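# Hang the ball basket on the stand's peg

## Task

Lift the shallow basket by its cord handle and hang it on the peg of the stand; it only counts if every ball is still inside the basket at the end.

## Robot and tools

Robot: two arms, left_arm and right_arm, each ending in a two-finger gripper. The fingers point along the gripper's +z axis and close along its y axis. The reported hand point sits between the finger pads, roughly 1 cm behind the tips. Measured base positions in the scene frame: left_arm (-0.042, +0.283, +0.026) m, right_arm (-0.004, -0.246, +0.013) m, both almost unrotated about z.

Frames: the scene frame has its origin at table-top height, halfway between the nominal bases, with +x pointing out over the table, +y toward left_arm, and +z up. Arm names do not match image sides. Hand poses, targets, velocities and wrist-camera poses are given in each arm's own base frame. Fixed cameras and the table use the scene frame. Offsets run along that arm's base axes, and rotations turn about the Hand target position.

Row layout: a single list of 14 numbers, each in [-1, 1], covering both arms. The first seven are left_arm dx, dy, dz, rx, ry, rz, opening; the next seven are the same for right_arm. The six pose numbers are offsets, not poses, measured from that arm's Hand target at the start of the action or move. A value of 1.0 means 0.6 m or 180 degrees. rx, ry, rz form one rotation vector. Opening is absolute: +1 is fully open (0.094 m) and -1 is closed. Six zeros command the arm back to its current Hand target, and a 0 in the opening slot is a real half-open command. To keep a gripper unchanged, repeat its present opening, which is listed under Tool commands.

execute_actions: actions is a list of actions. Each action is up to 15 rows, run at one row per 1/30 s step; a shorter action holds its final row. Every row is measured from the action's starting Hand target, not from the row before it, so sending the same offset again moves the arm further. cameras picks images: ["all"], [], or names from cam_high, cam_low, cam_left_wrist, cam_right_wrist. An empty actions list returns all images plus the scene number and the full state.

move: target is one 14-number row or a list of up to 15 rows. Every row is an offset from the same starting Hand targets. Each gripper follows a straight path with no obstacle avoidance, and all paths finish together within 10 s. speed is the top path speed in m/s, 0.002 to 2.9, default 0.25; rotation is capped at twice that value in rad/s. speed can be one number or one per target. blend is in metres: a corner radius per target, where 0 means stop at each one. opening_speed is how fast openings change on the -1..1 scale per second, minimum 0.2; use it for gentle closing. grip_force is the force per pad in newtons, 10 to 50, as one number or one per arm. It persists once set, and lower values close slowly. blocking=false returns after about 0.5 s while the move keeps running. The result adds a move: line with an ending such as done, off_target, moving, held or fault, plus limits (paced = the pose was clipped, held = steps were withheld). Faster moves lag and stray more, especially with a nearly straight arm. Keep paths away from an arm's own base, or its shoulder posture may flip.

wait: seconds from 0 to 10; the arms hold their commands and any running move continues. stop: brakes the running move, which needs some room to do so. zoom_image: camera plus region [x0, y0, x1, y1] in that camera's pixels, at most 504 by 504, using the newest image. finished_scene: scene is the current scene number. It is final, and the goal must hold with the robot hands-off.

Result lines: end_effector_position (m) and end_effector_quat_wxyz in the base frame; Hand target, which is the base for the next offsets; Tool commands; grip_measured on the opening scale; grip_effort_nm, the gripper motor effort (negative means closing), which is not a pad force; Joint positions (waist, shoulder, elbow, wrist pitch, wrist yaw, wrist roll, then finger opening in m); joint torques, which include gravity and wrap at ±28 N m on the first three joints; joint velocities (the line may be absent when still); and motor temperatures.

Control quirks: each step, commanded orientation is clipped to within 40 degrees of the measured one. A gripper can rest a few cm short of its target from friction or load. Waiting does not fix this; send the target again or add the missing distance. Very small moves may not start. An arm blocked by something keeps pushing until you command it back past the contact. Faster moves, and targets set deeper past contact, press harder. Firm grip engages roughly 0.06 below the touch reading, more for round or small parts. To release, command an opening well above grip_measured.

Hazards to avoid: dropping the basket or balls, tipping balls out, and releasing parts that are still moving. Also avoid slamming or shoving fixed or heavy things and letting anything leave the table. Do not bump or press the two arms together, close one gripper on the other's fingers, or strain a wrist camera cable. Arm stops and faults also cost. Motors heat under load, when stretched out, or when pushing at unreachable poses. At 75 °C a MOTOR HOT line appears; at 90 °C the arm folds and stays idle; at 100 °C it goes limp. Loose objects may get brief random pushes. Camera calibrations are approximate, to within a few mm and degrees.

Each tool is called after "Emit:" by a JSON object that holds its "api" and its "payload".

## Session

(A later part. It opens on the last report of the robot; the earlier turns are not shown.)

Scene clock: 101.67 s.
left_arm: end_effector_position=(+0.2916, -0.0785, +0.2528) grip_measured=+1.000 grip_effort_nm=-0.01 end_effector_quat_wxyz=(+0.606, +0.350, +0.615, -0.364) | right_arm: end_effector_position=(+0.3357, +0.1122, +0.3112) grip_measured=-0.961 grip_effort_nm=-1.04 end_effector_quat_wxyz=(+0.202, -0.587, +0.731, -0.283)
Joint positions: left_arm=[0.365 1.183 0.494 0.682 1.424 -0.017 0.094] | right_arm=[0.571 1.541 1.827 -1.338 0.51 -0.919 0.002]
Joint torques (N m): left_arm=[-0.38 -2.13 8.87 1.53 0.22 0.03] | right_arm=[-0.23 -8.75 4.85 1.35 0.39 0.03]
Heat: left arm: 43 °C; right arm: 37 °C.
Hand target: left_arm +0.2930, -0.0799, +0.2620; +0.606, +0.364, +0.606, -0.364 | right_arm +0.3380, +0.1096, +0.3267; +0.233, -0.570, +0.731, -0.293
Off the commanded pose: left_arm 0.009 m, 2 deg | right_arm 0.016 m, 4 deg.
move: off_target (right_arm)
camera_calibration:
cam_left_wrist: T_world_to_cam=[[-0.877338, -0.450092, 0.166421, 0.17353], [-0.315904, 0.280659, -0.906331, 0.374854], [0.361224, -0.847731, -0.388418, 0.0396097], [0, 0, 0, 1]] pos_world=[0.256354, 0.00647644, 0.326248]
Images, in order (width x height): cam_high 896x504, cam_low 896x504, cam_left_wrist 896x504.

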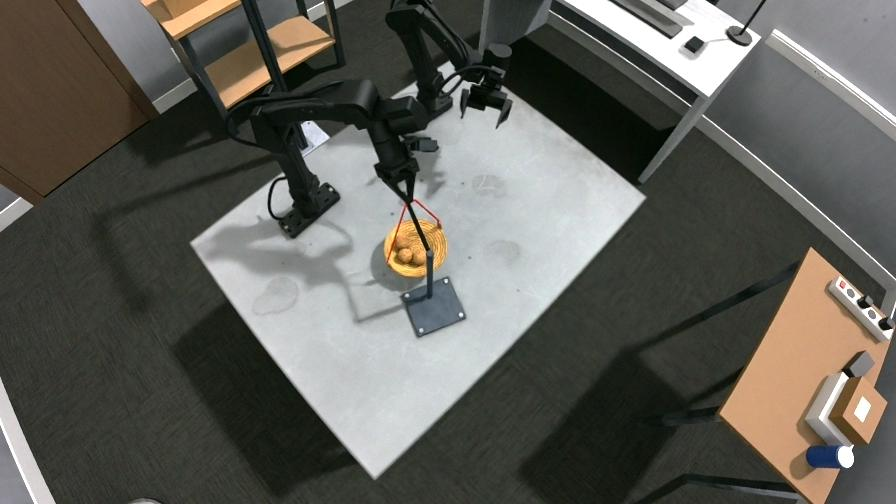

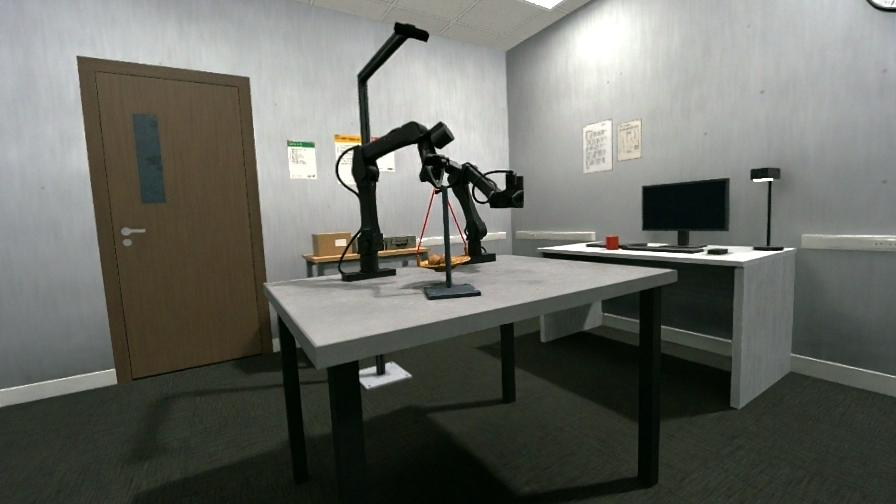

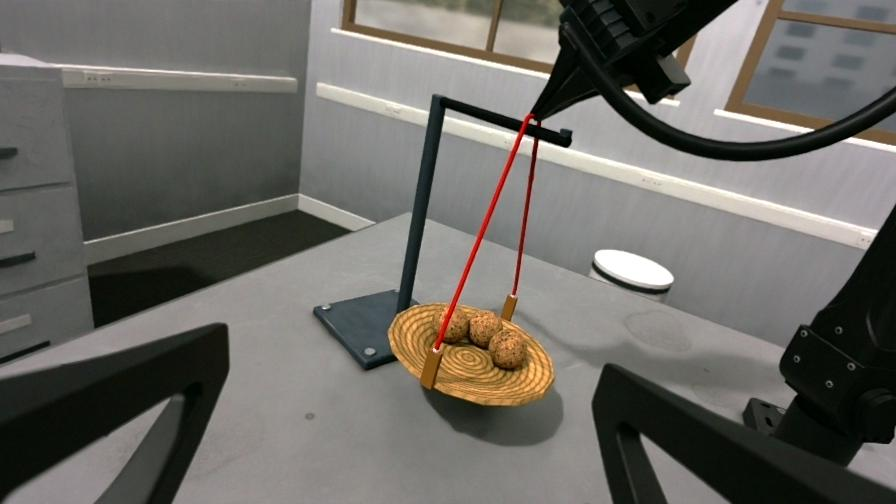

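Emit:
{"api": "move", "payload": {"target": [0,0,0,0,0,0,1,0.0,-0.002,-0.0045,0,0,0,-1], "speed": 0.02, "cameras": ["cam_low","cam_left_wrist"]}}

Emit:
{"api": "zoom_image", "payload": {"camera": "cam_left_wrist", "region": [480, 60, 620, 180]}}

Emit:
{"api": "zoom_image", "payload": {"camera": "cam_low", "region": [410, 170, 470, 230]}}

Scene clock: 104.10 s.
left_arm: end_effector_position=(+0.2916, -0.0785, +0.2528) grip_measured=+1.000 grip_effort_nm=-0.01 end_effector_quat_wxyz=(+0.606, +0.350, +0.615, -0.364) | right_arm: end_effector_position=(+0.3354, +0.1120, +0.3086) grip_measured=-0.961 grip_effort_nm=-1.04 end_effector_quat_wxyz=(+0.203, -0.586, +0.731, -0.283)
Joint positions: left_arm=[0.365 1.183 0.494 0.682 1.424 -0.017 0.094] | right_arm=[0.571 1.533 1.805 -1.324 0.51 -0.919 0.002]
Joint torques (N m): left_arm=[-0.42 -2.13 8.81 1.53 0.2 0.04] | right_arm=[-0.51 -8.68 4.88 1.36 0.38 0]
Heat: left arm: 43 °C; right arm: 37 °C.
Hand target: left_arm +0.2930, -0.0799, +0.2620; +0.606, +0.364, +0.606, -0.364 | right_arm +0.3380, +0.1084, +0.3240; +0.233, -0.570, +0.732, -0.293
Off the commanded pose: left_arm 0.009 m, 2 deg | right_arm 0.016 m, 4 deg.
move: off_target (right_arm)
camera_calibration:
cam_left_wrist: T_world_to_cam=[[-0.877338, -0.450092, 0.166421, 0.17353], [-0.315904, 0.280659, -0.906331, 0.374854], [0.361224, -0.847731, -0.388418, 0.0396097], [0, 0, 0, 1]] pos_world=[0.256354, 0.00647644, 0.326248]
Images, in order (width x height): cam_low 896x504, cam_left_wrist 896x504.

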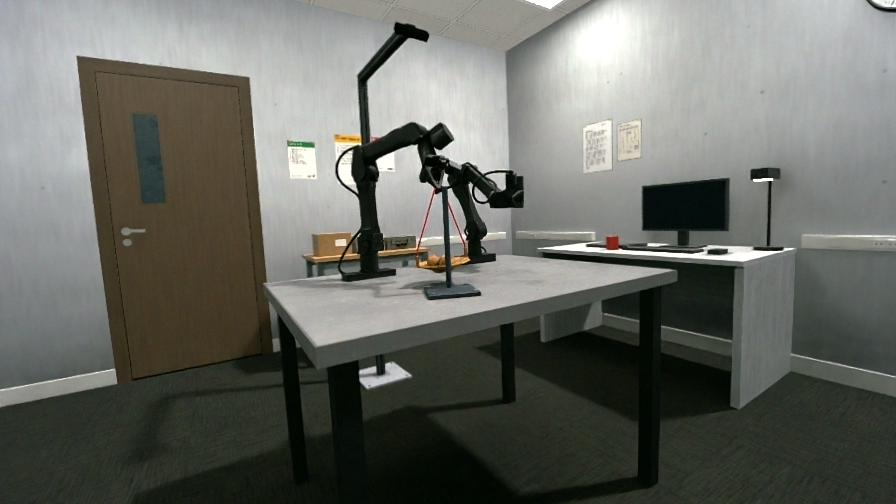

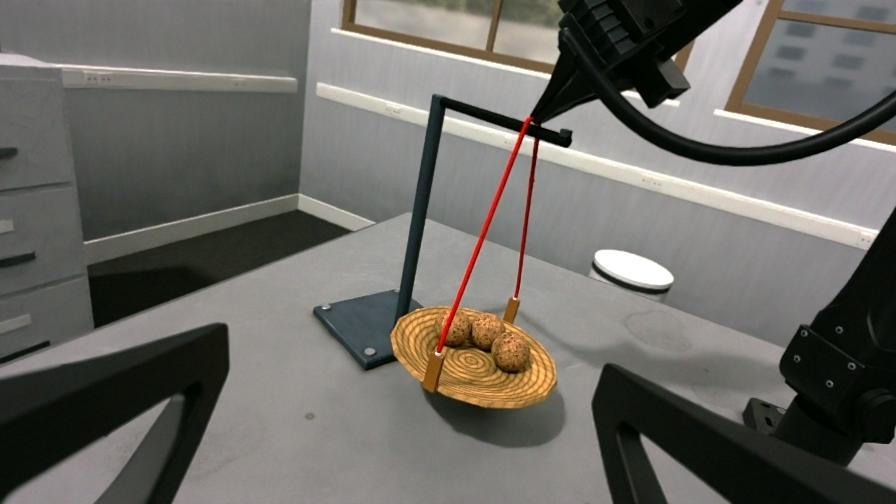

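Scaled by 3.600 from the camera's 896x504 image, which has a finer 1280x720 frame.

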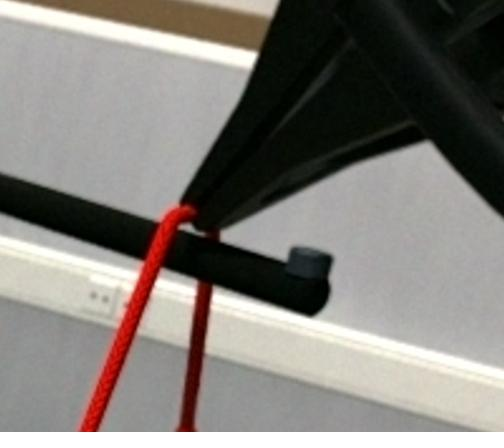

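Scaled by 8.400 from the camera's 896x504 image, which has a finer 1280x720 frame.

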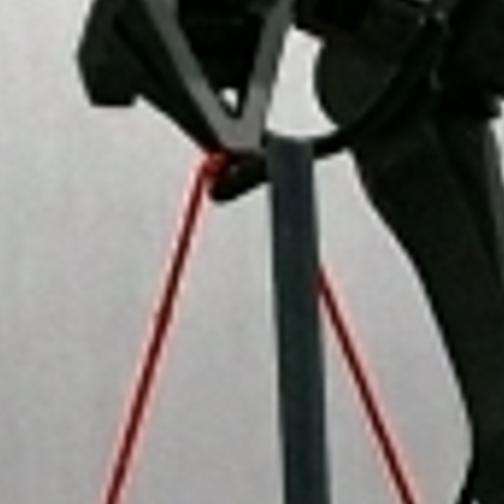

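Emit:
{"api": "wait", "payload": {"seconds": 4, "cameras": ["cam_left_wrist"]}}

Emit:
{"api": "wait", "payload": {"seconds": 0.2, "cameras": ["cam_left_wrist"]}}

Scene clock: 109.17 s.
left_arm: end_effector_position=(+0.2916, -0.0785, +0.2528) grip_measured=+1.000 grip_effort_nm=-0.01 end_effector_quat_wxyz=(+0.606, +0.350, +0.615, -0.364) | right_arm: end_effector_position=(+0.3354, +0.1120, +0.3088) grip_measured=-0.961 grip_effort_nm=-1.04 end_effector_quat_wxyz=(+0.203, -0.586, +0.731, -0.283)
Joint positions: left_arm=[0.365 1.183 0.494 0.682 1.424 -0.017 0.094] | right_arm=[0.571 1.532 1.805 -1.323 0.51 -0.919 0.002]
Joint torques (N m): left_arm=[-0.39 -2.11 8.87 1.52 0.2 0.04] | right_arm=[-0.54 -8.73 4.93 1.36 0.37 0.02]
Heat: left arm: 43 °C; right arm: 37 °C.
Hand target: left_arm +0.2930, -0.0799, +0.2620; +0.606, +0.364, +0.606, -0.364 | right_arm +0.3379, +0.1084, +0.3241; +0.233, -0.570, +0.731, -0.293
Tool commands: left_gripper/opening=+1.0 right_gripper/opening=-1.0
Off the commanded pose: left_arm 0.009 m, 2 deg | right_arm 0.016 m, 4 deg.
wait: 4.00 s; at rest from the start
camera_calibration:
cam_left_wrist: T_world_to_cam=[[-0.877338, -0.450092, 0.166421, 0.17353], [-0.315904, 0.280659, -0.906331, 0.374854], [0.361224, -0.847731, -0.388418, 0.0396097], [0, 0, 0, 1]] pos_world=[0.256354, 0.00647644, 0.326248]
Images, in order (width x height): cam_left_wrist 896x504.

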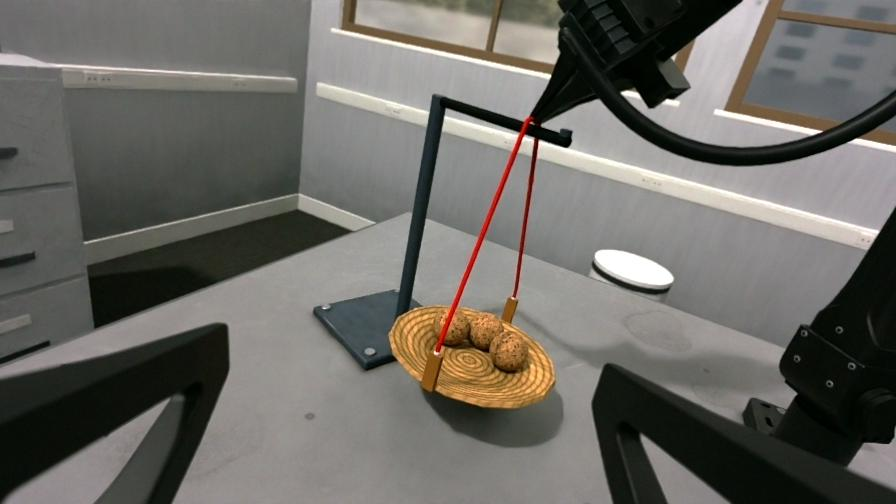

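Scene clock: 109.37 s.
left_arm: end_effector_position=(+0.2916, -0.0785, +0.2528) grip_measured=+1.000 grip_effort_nm=-0.01 end_effector_quat_wxyz=(+0.606, +0.350, +0.615, -0.364) | right_arm: end_effector_position=(+0.3354, +0.1120, +0.3088) grip_measured=-0.961 grip_effort_nm=-1.04 end_effector_quat_wxyz=(+0.203, -0.586, +0.731, -0.283)
Joint positions: left_arm=[0.365 1.183 0.494 0.682 1.424 -0.017 0.094] | right_arm=[0.571 1.532 1.805 -1.323 0.51 -0.919 0.002]
Joint torques (N m): left_arm=[-0.43 -2.15 8.85 1.52 0.19 0.03] | right_arm=[-0.5 -8.66 4.94 1.34 0.37 0]
Heat: left arm: 43 °C; right arm: 37 °C.
Hand target: left_arm +0.2930, -0.0799, +0.2620; +0.606, +0.364, +0.606, -0.364 | right_arm +0.3379, +0.1084, +0.3241; +0.233, -0.570, +0.731, -0.293
Tool commands: left_gripper/opening=+1.0 right_gripper/opening=-1.0
Off the commanded pose: left_arm 0.009 m, 2 deg | right_arm 0.016 m, 4 deg.
wait: 0.20 s; at rest by 0.17 s
camera_calibration:
cam_left_wrist: T_world_to_cam=[[-0.877338, -0.450092, 0.166421, 0.17353], [-0.315904, 0.280659, -0.906331, 0.374854], [0.361224, -0.847731, -0.388418, 0.0396097], [0, 0, 0, 1]] pos_world=[0.256354, 0.00647644, 0.326248]
Images, in order (width x height): cam_left_wrist 896x504.

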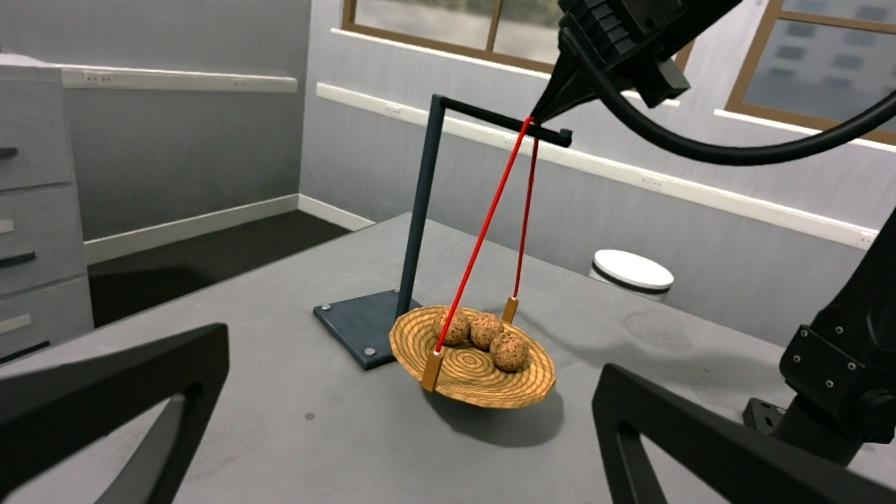

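Emit:
{"api": "move", "payload": {"target": [0,0,0,0,0,0,1,0,0,0,0,0,0,-0.86], "opening_speed": 0.2, "speed": 0.02, "cameras": ["cam_left_wrist","cam_low"]}}

Emit:
{"api": "zoom_image", "payload": {"camera": "cam_left_wrist", "region": [480, 60, 620, 180]}}

Emit:
{"api": "zoom_image", "payload": {"camera": "cam_low", "region": [400, 160, 500, 290]}}

Scene clock: 111.23 s.
left_arm: end_effector_position=(+0.2916, -0.0785, +0.2528) grip_measured=+1.000 grip_effort_nm=-0.01 end_effector_quat_wxyz=(+0.606, +0.350, +0.615, -0.364) | right_arm: end_effector_position=(+0.3369, +0.1128, +0.3137) grip_measured=-0.862 grip_effort_nm=0.07 end_effector_quat_wxyz=(+0.215, -0.582, +0.731, -0.285)
Joint positions: left_arm=[0.365 1.183 0.494 0.682 1.424 -0.017 0.094] | right_arm=[0.571 1.524 1.805 -1.306 0.511 -0.92 0.007]
Joint torques (N m): left_arm=[-0.4 -2.06 8.88 1.53 0.2 0.03] | right_arm=[-0.58 -7.65 4.89 1.22 0.35 0.01]
Heat: left arm: 43 °C; right arm: 37 °C.
Hand target: left_arm +0.2930, -0.0799, +0.2620; +0.606, +0.364, +0.606, -0.364 | right_arm +0.3379, +0.1084, +0.3240; +0.233, -0.570, +0.731, -0.293
Off the commanded pose: left_arm 0.009 m, 2 deg | right_arm 0.011 m, 3 deg.
move: off_target (right_arm)
camera_calibration:
cam_left_wrist: T_world_to_cam=[[-0.877338, -0.450092, 0.166421, 0.17353], [-0.315904, 0.280659, -0.906331, 0.374854], [0.361224, -0.847731, -0.388418, 0.0396097], [0, 0, 0, 1]] pos_world=[0.256354, 0.00647644, 0.326248]
Images, in order (width x height): cam_low 896x504, cam_left_wrist 896x504.

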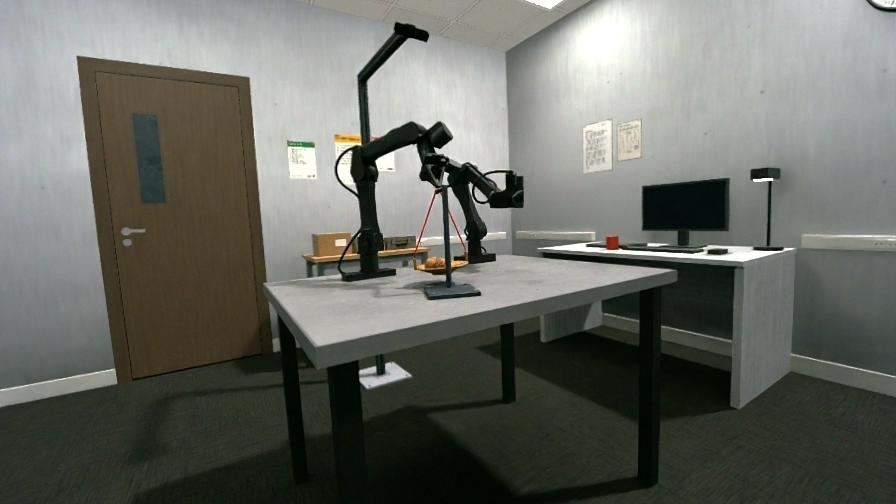

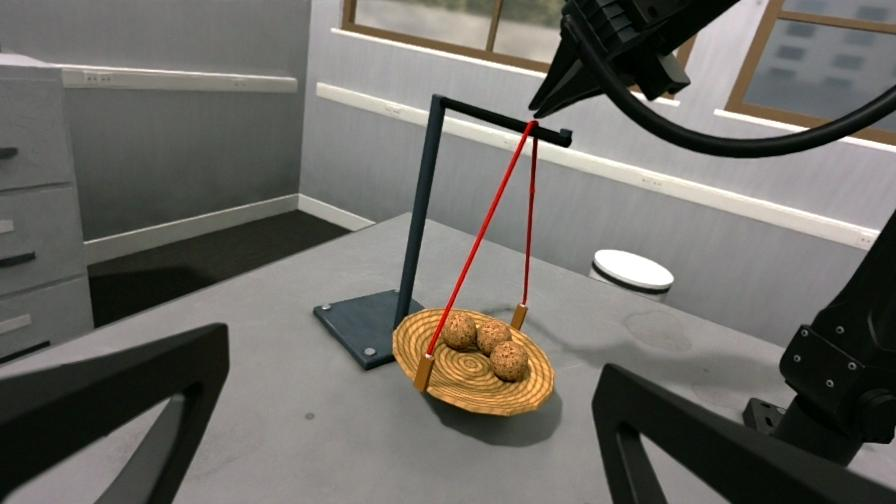

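Scaled by 3.600 from the camera's 896x504 image, which has a finer 1280x720 frame.

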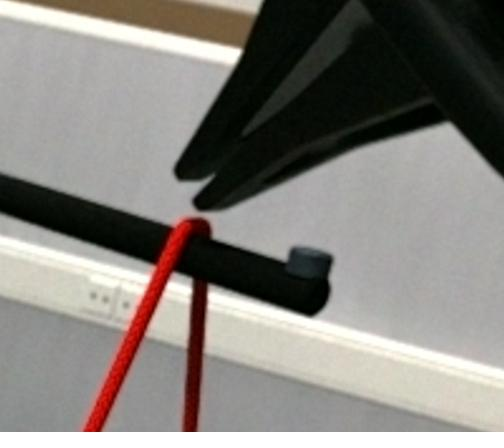

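Scaled by 3.877 from the camera's 896x504 image, which has a finer 1280x720 frame.

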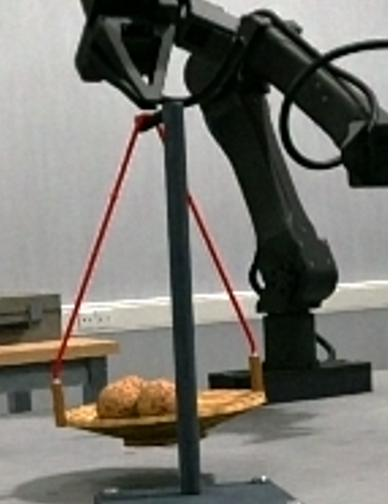

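Emit:
{"api": "move", "payload": {"target": [[0,0,0,0,0,0,1,-0.07,0.02,0.085,0,0,0,-0.86],[0,0,0,0,0,0,1,-0.2,0.04,0.11,0,0,0,-0.86]], "speed": [0.06,0.2], "blend": [0.02,0], "cameras": ["cam_left_wrist","cam_low","cam_high","cam_right_wrist"]}}

Emit:
{"api": "zoom_image", "payload": {"camera": "cam_left_wrist", "region": [380, 80, 630, 440]}}

Emit:
{"api": "zoom_image", "payload": {"camera": "cam_high", "region": [340, 160, 500, 320]}}

Scene clock: 121.07 s.
left_arm: end_effector_position=(+0.2916, -0.0785, +0.2528) grip_measured=+1.000 grip_effort_nm=-0.01 end_effector_quat_wxyz=(+0.606, +0.350, +0.615, -0.364) | right_arm: end_effector_position=(+0.2183, +0.1337, +0.3902) grip_measured=-0.862 grip_effort_nm=0.08 end_effector_quat_wxyz=(+0.339, -0.586, +0.685, -0.268)
Joint positions: left_arm=[0.365 1.183 0.494 0.682 1.424 -0.017 0.094] | right_arm=[1.018 1.279 1.89 -1.577 0.703 -0.626 0.007]
Joint torques (N m): left_arm=[-0.38 -2.14 8.77 1.52 0.19 0.04] | right_arm=[0.53 -1.83 3.7 0.99 0.49 0.16]
Heat: left arm: 43 °C; right arm: 37 °C.
Hand target: left_arm +0.2930, -0.0799, +0.2620; +0.606, +0.364, +0.606, -0.364 | right_arm +0.2179, +0.1324, +0.3900; +0.233, -0.570, +0.731, -0.293
Off the commanded pose: left_arm 0.009 m, 2 deg | right_arm 0.001 m, 14 deg.
joint sent to its limit (right arm) — joint 4 (wrist pitch), lower limit. The joint targets are off in orientation, not in position.
move: off_target (right_arm)
camera_calibration:
cam_left_wrist: T_world_to_cam=[[-0.877338, -0.450092, 0.166421, 0.17353], [-0.315904, 0.280659, -0.906331, 0.374854], [0.361224, -0.847731, -0.388418, 0.0396097], [0, 0, 0, 1]] pos_world=[0.256354, 0.00647644, 0.326248]
cam_right_wrist: T_world_to_cam=[[0.592177, -0.0404014, 0.804794, -0.444587], [-0.305214, -0.935574, 0.177613, 0.15475], [0.745768, -0.350813, -0.566357, 0.21566], [0, 0, 0, 1]] pos_world=[0.149674, 0.202475, 0.452456]

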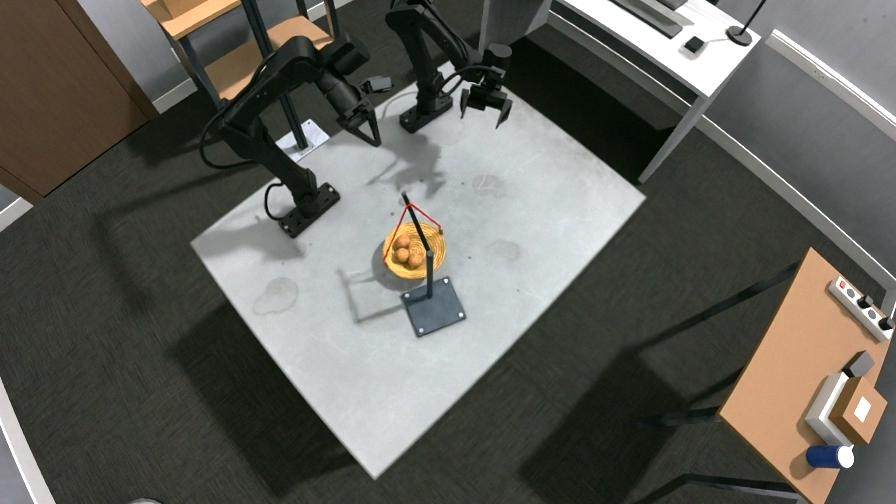

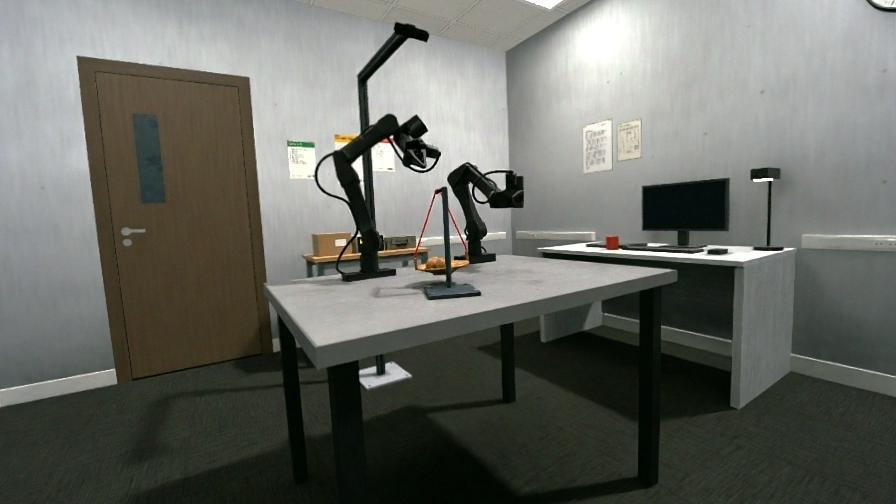

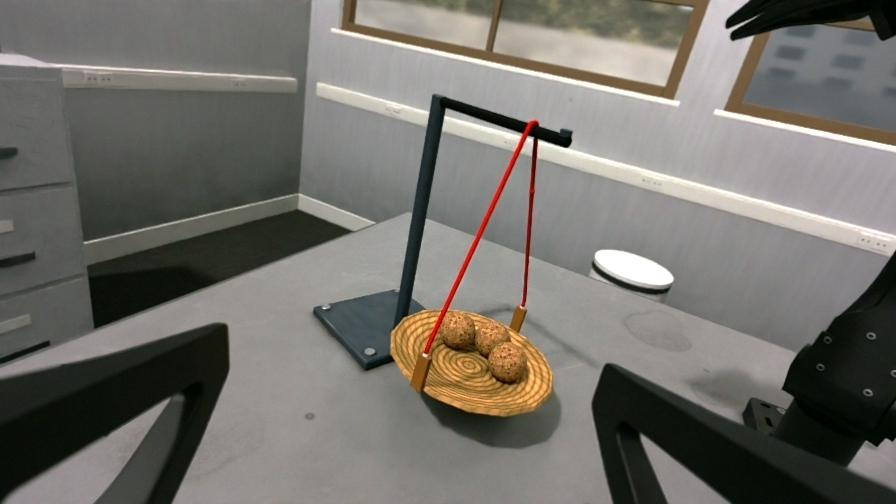

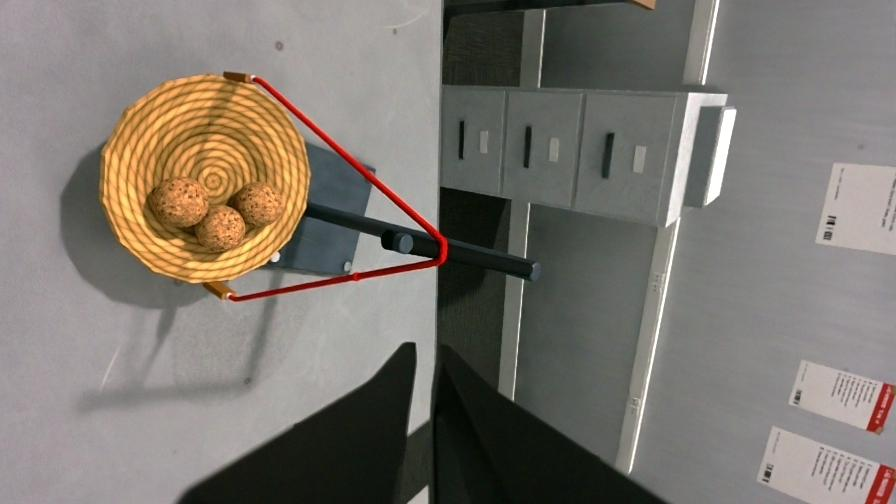

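Scaled by 1.400 from the camera's 896x504 image, which has a finer 1280x720 frame.

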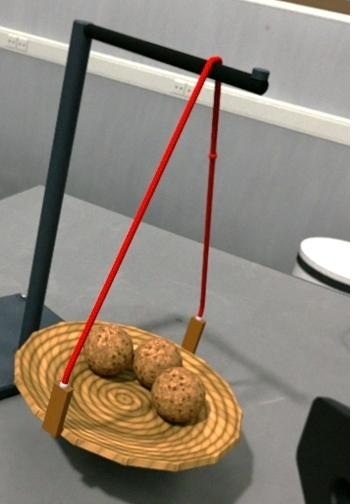

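Scaled by 3.150 from the camera's 896x504 image, which has a finer 1280x720 frame.

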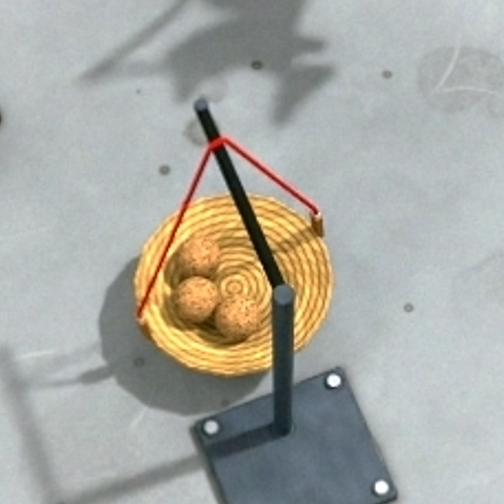

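Emit:
{"api": "wait", "payload": {"seconds": 2, "cameras": ["cam_left_wrist"]}}

Scene clock: 123.43 s.
left_arm: end_effector_position=(+0.2916, -0.0785, +0.2528) grip_measured=+1.000 grip_effort_nm=-0.01 end_effector_quat_wxyz=(+0.606, +0.350, +0.615, -0.364) | right_arm: end_effector_position=(+0.2184, +0.1337, +0.3903) grip_measured=-0.862 grip_effort_nm=0.08 end_effector_quat_wxyz=(+0.339, -0.586, +0.685, -0.268)
Joint positions: left_arm=[0.365 1.183 0.494 0.682 1.424 -0.017 0.094] | right_arm=[1.018 1.279 1.89 -1.577 0.704 -0.625 0.007]
Joint torques (N m): left_arm=[-0.43 -2.13 8.84 1.52 0.21 0.04] | right_arm=[0.55 -1.88 3.71 1.02 0.47 0.17]
Heat: left arm: 43 °C; right arm: 37 °C.
Hand target: left_arm +0.2930, -0.0799, +0.2620; +0.606, +0.364, +0.606, -0.364 | right_arm +0.2179, +0.1324, +0.3900; +0.233, -0.570, +0.731, -0.293
Tool commands: left_gripper/opening=+1.0 right_gripper/opening=-0.86
Off the commanded pose: left_arm 0.009 m, 2 deg | right_arm 0.001 m, 14 deg.
wait: 2.00 s; at rest from the start
camera_calibration:
cam_left_wrist: T_world_to_cam=[[-0.877338, -0.450092, 0.166421, 0.17353], [-0.315904, 0.280659, -0.906331, 0.374854], [0.361224, -0.847731, -0.388418, 0.0396097], [0, 0, 0, 1]] pos_world=[0.256354, 0.00647644, 0.326248]
Images, in order (width x height): cam_left_wrist 896x504.

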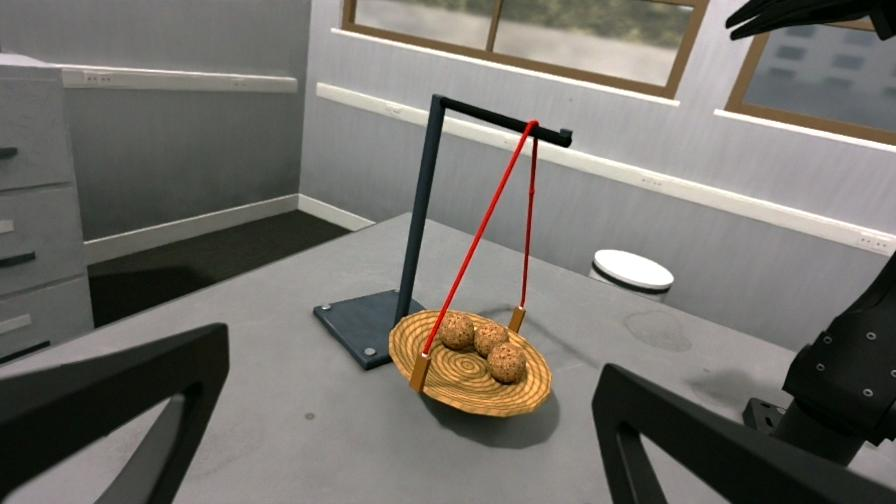

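Emit:
{"api": "finished_scene", "payload": {"scene": 2}}

The scene is finished: the task was done.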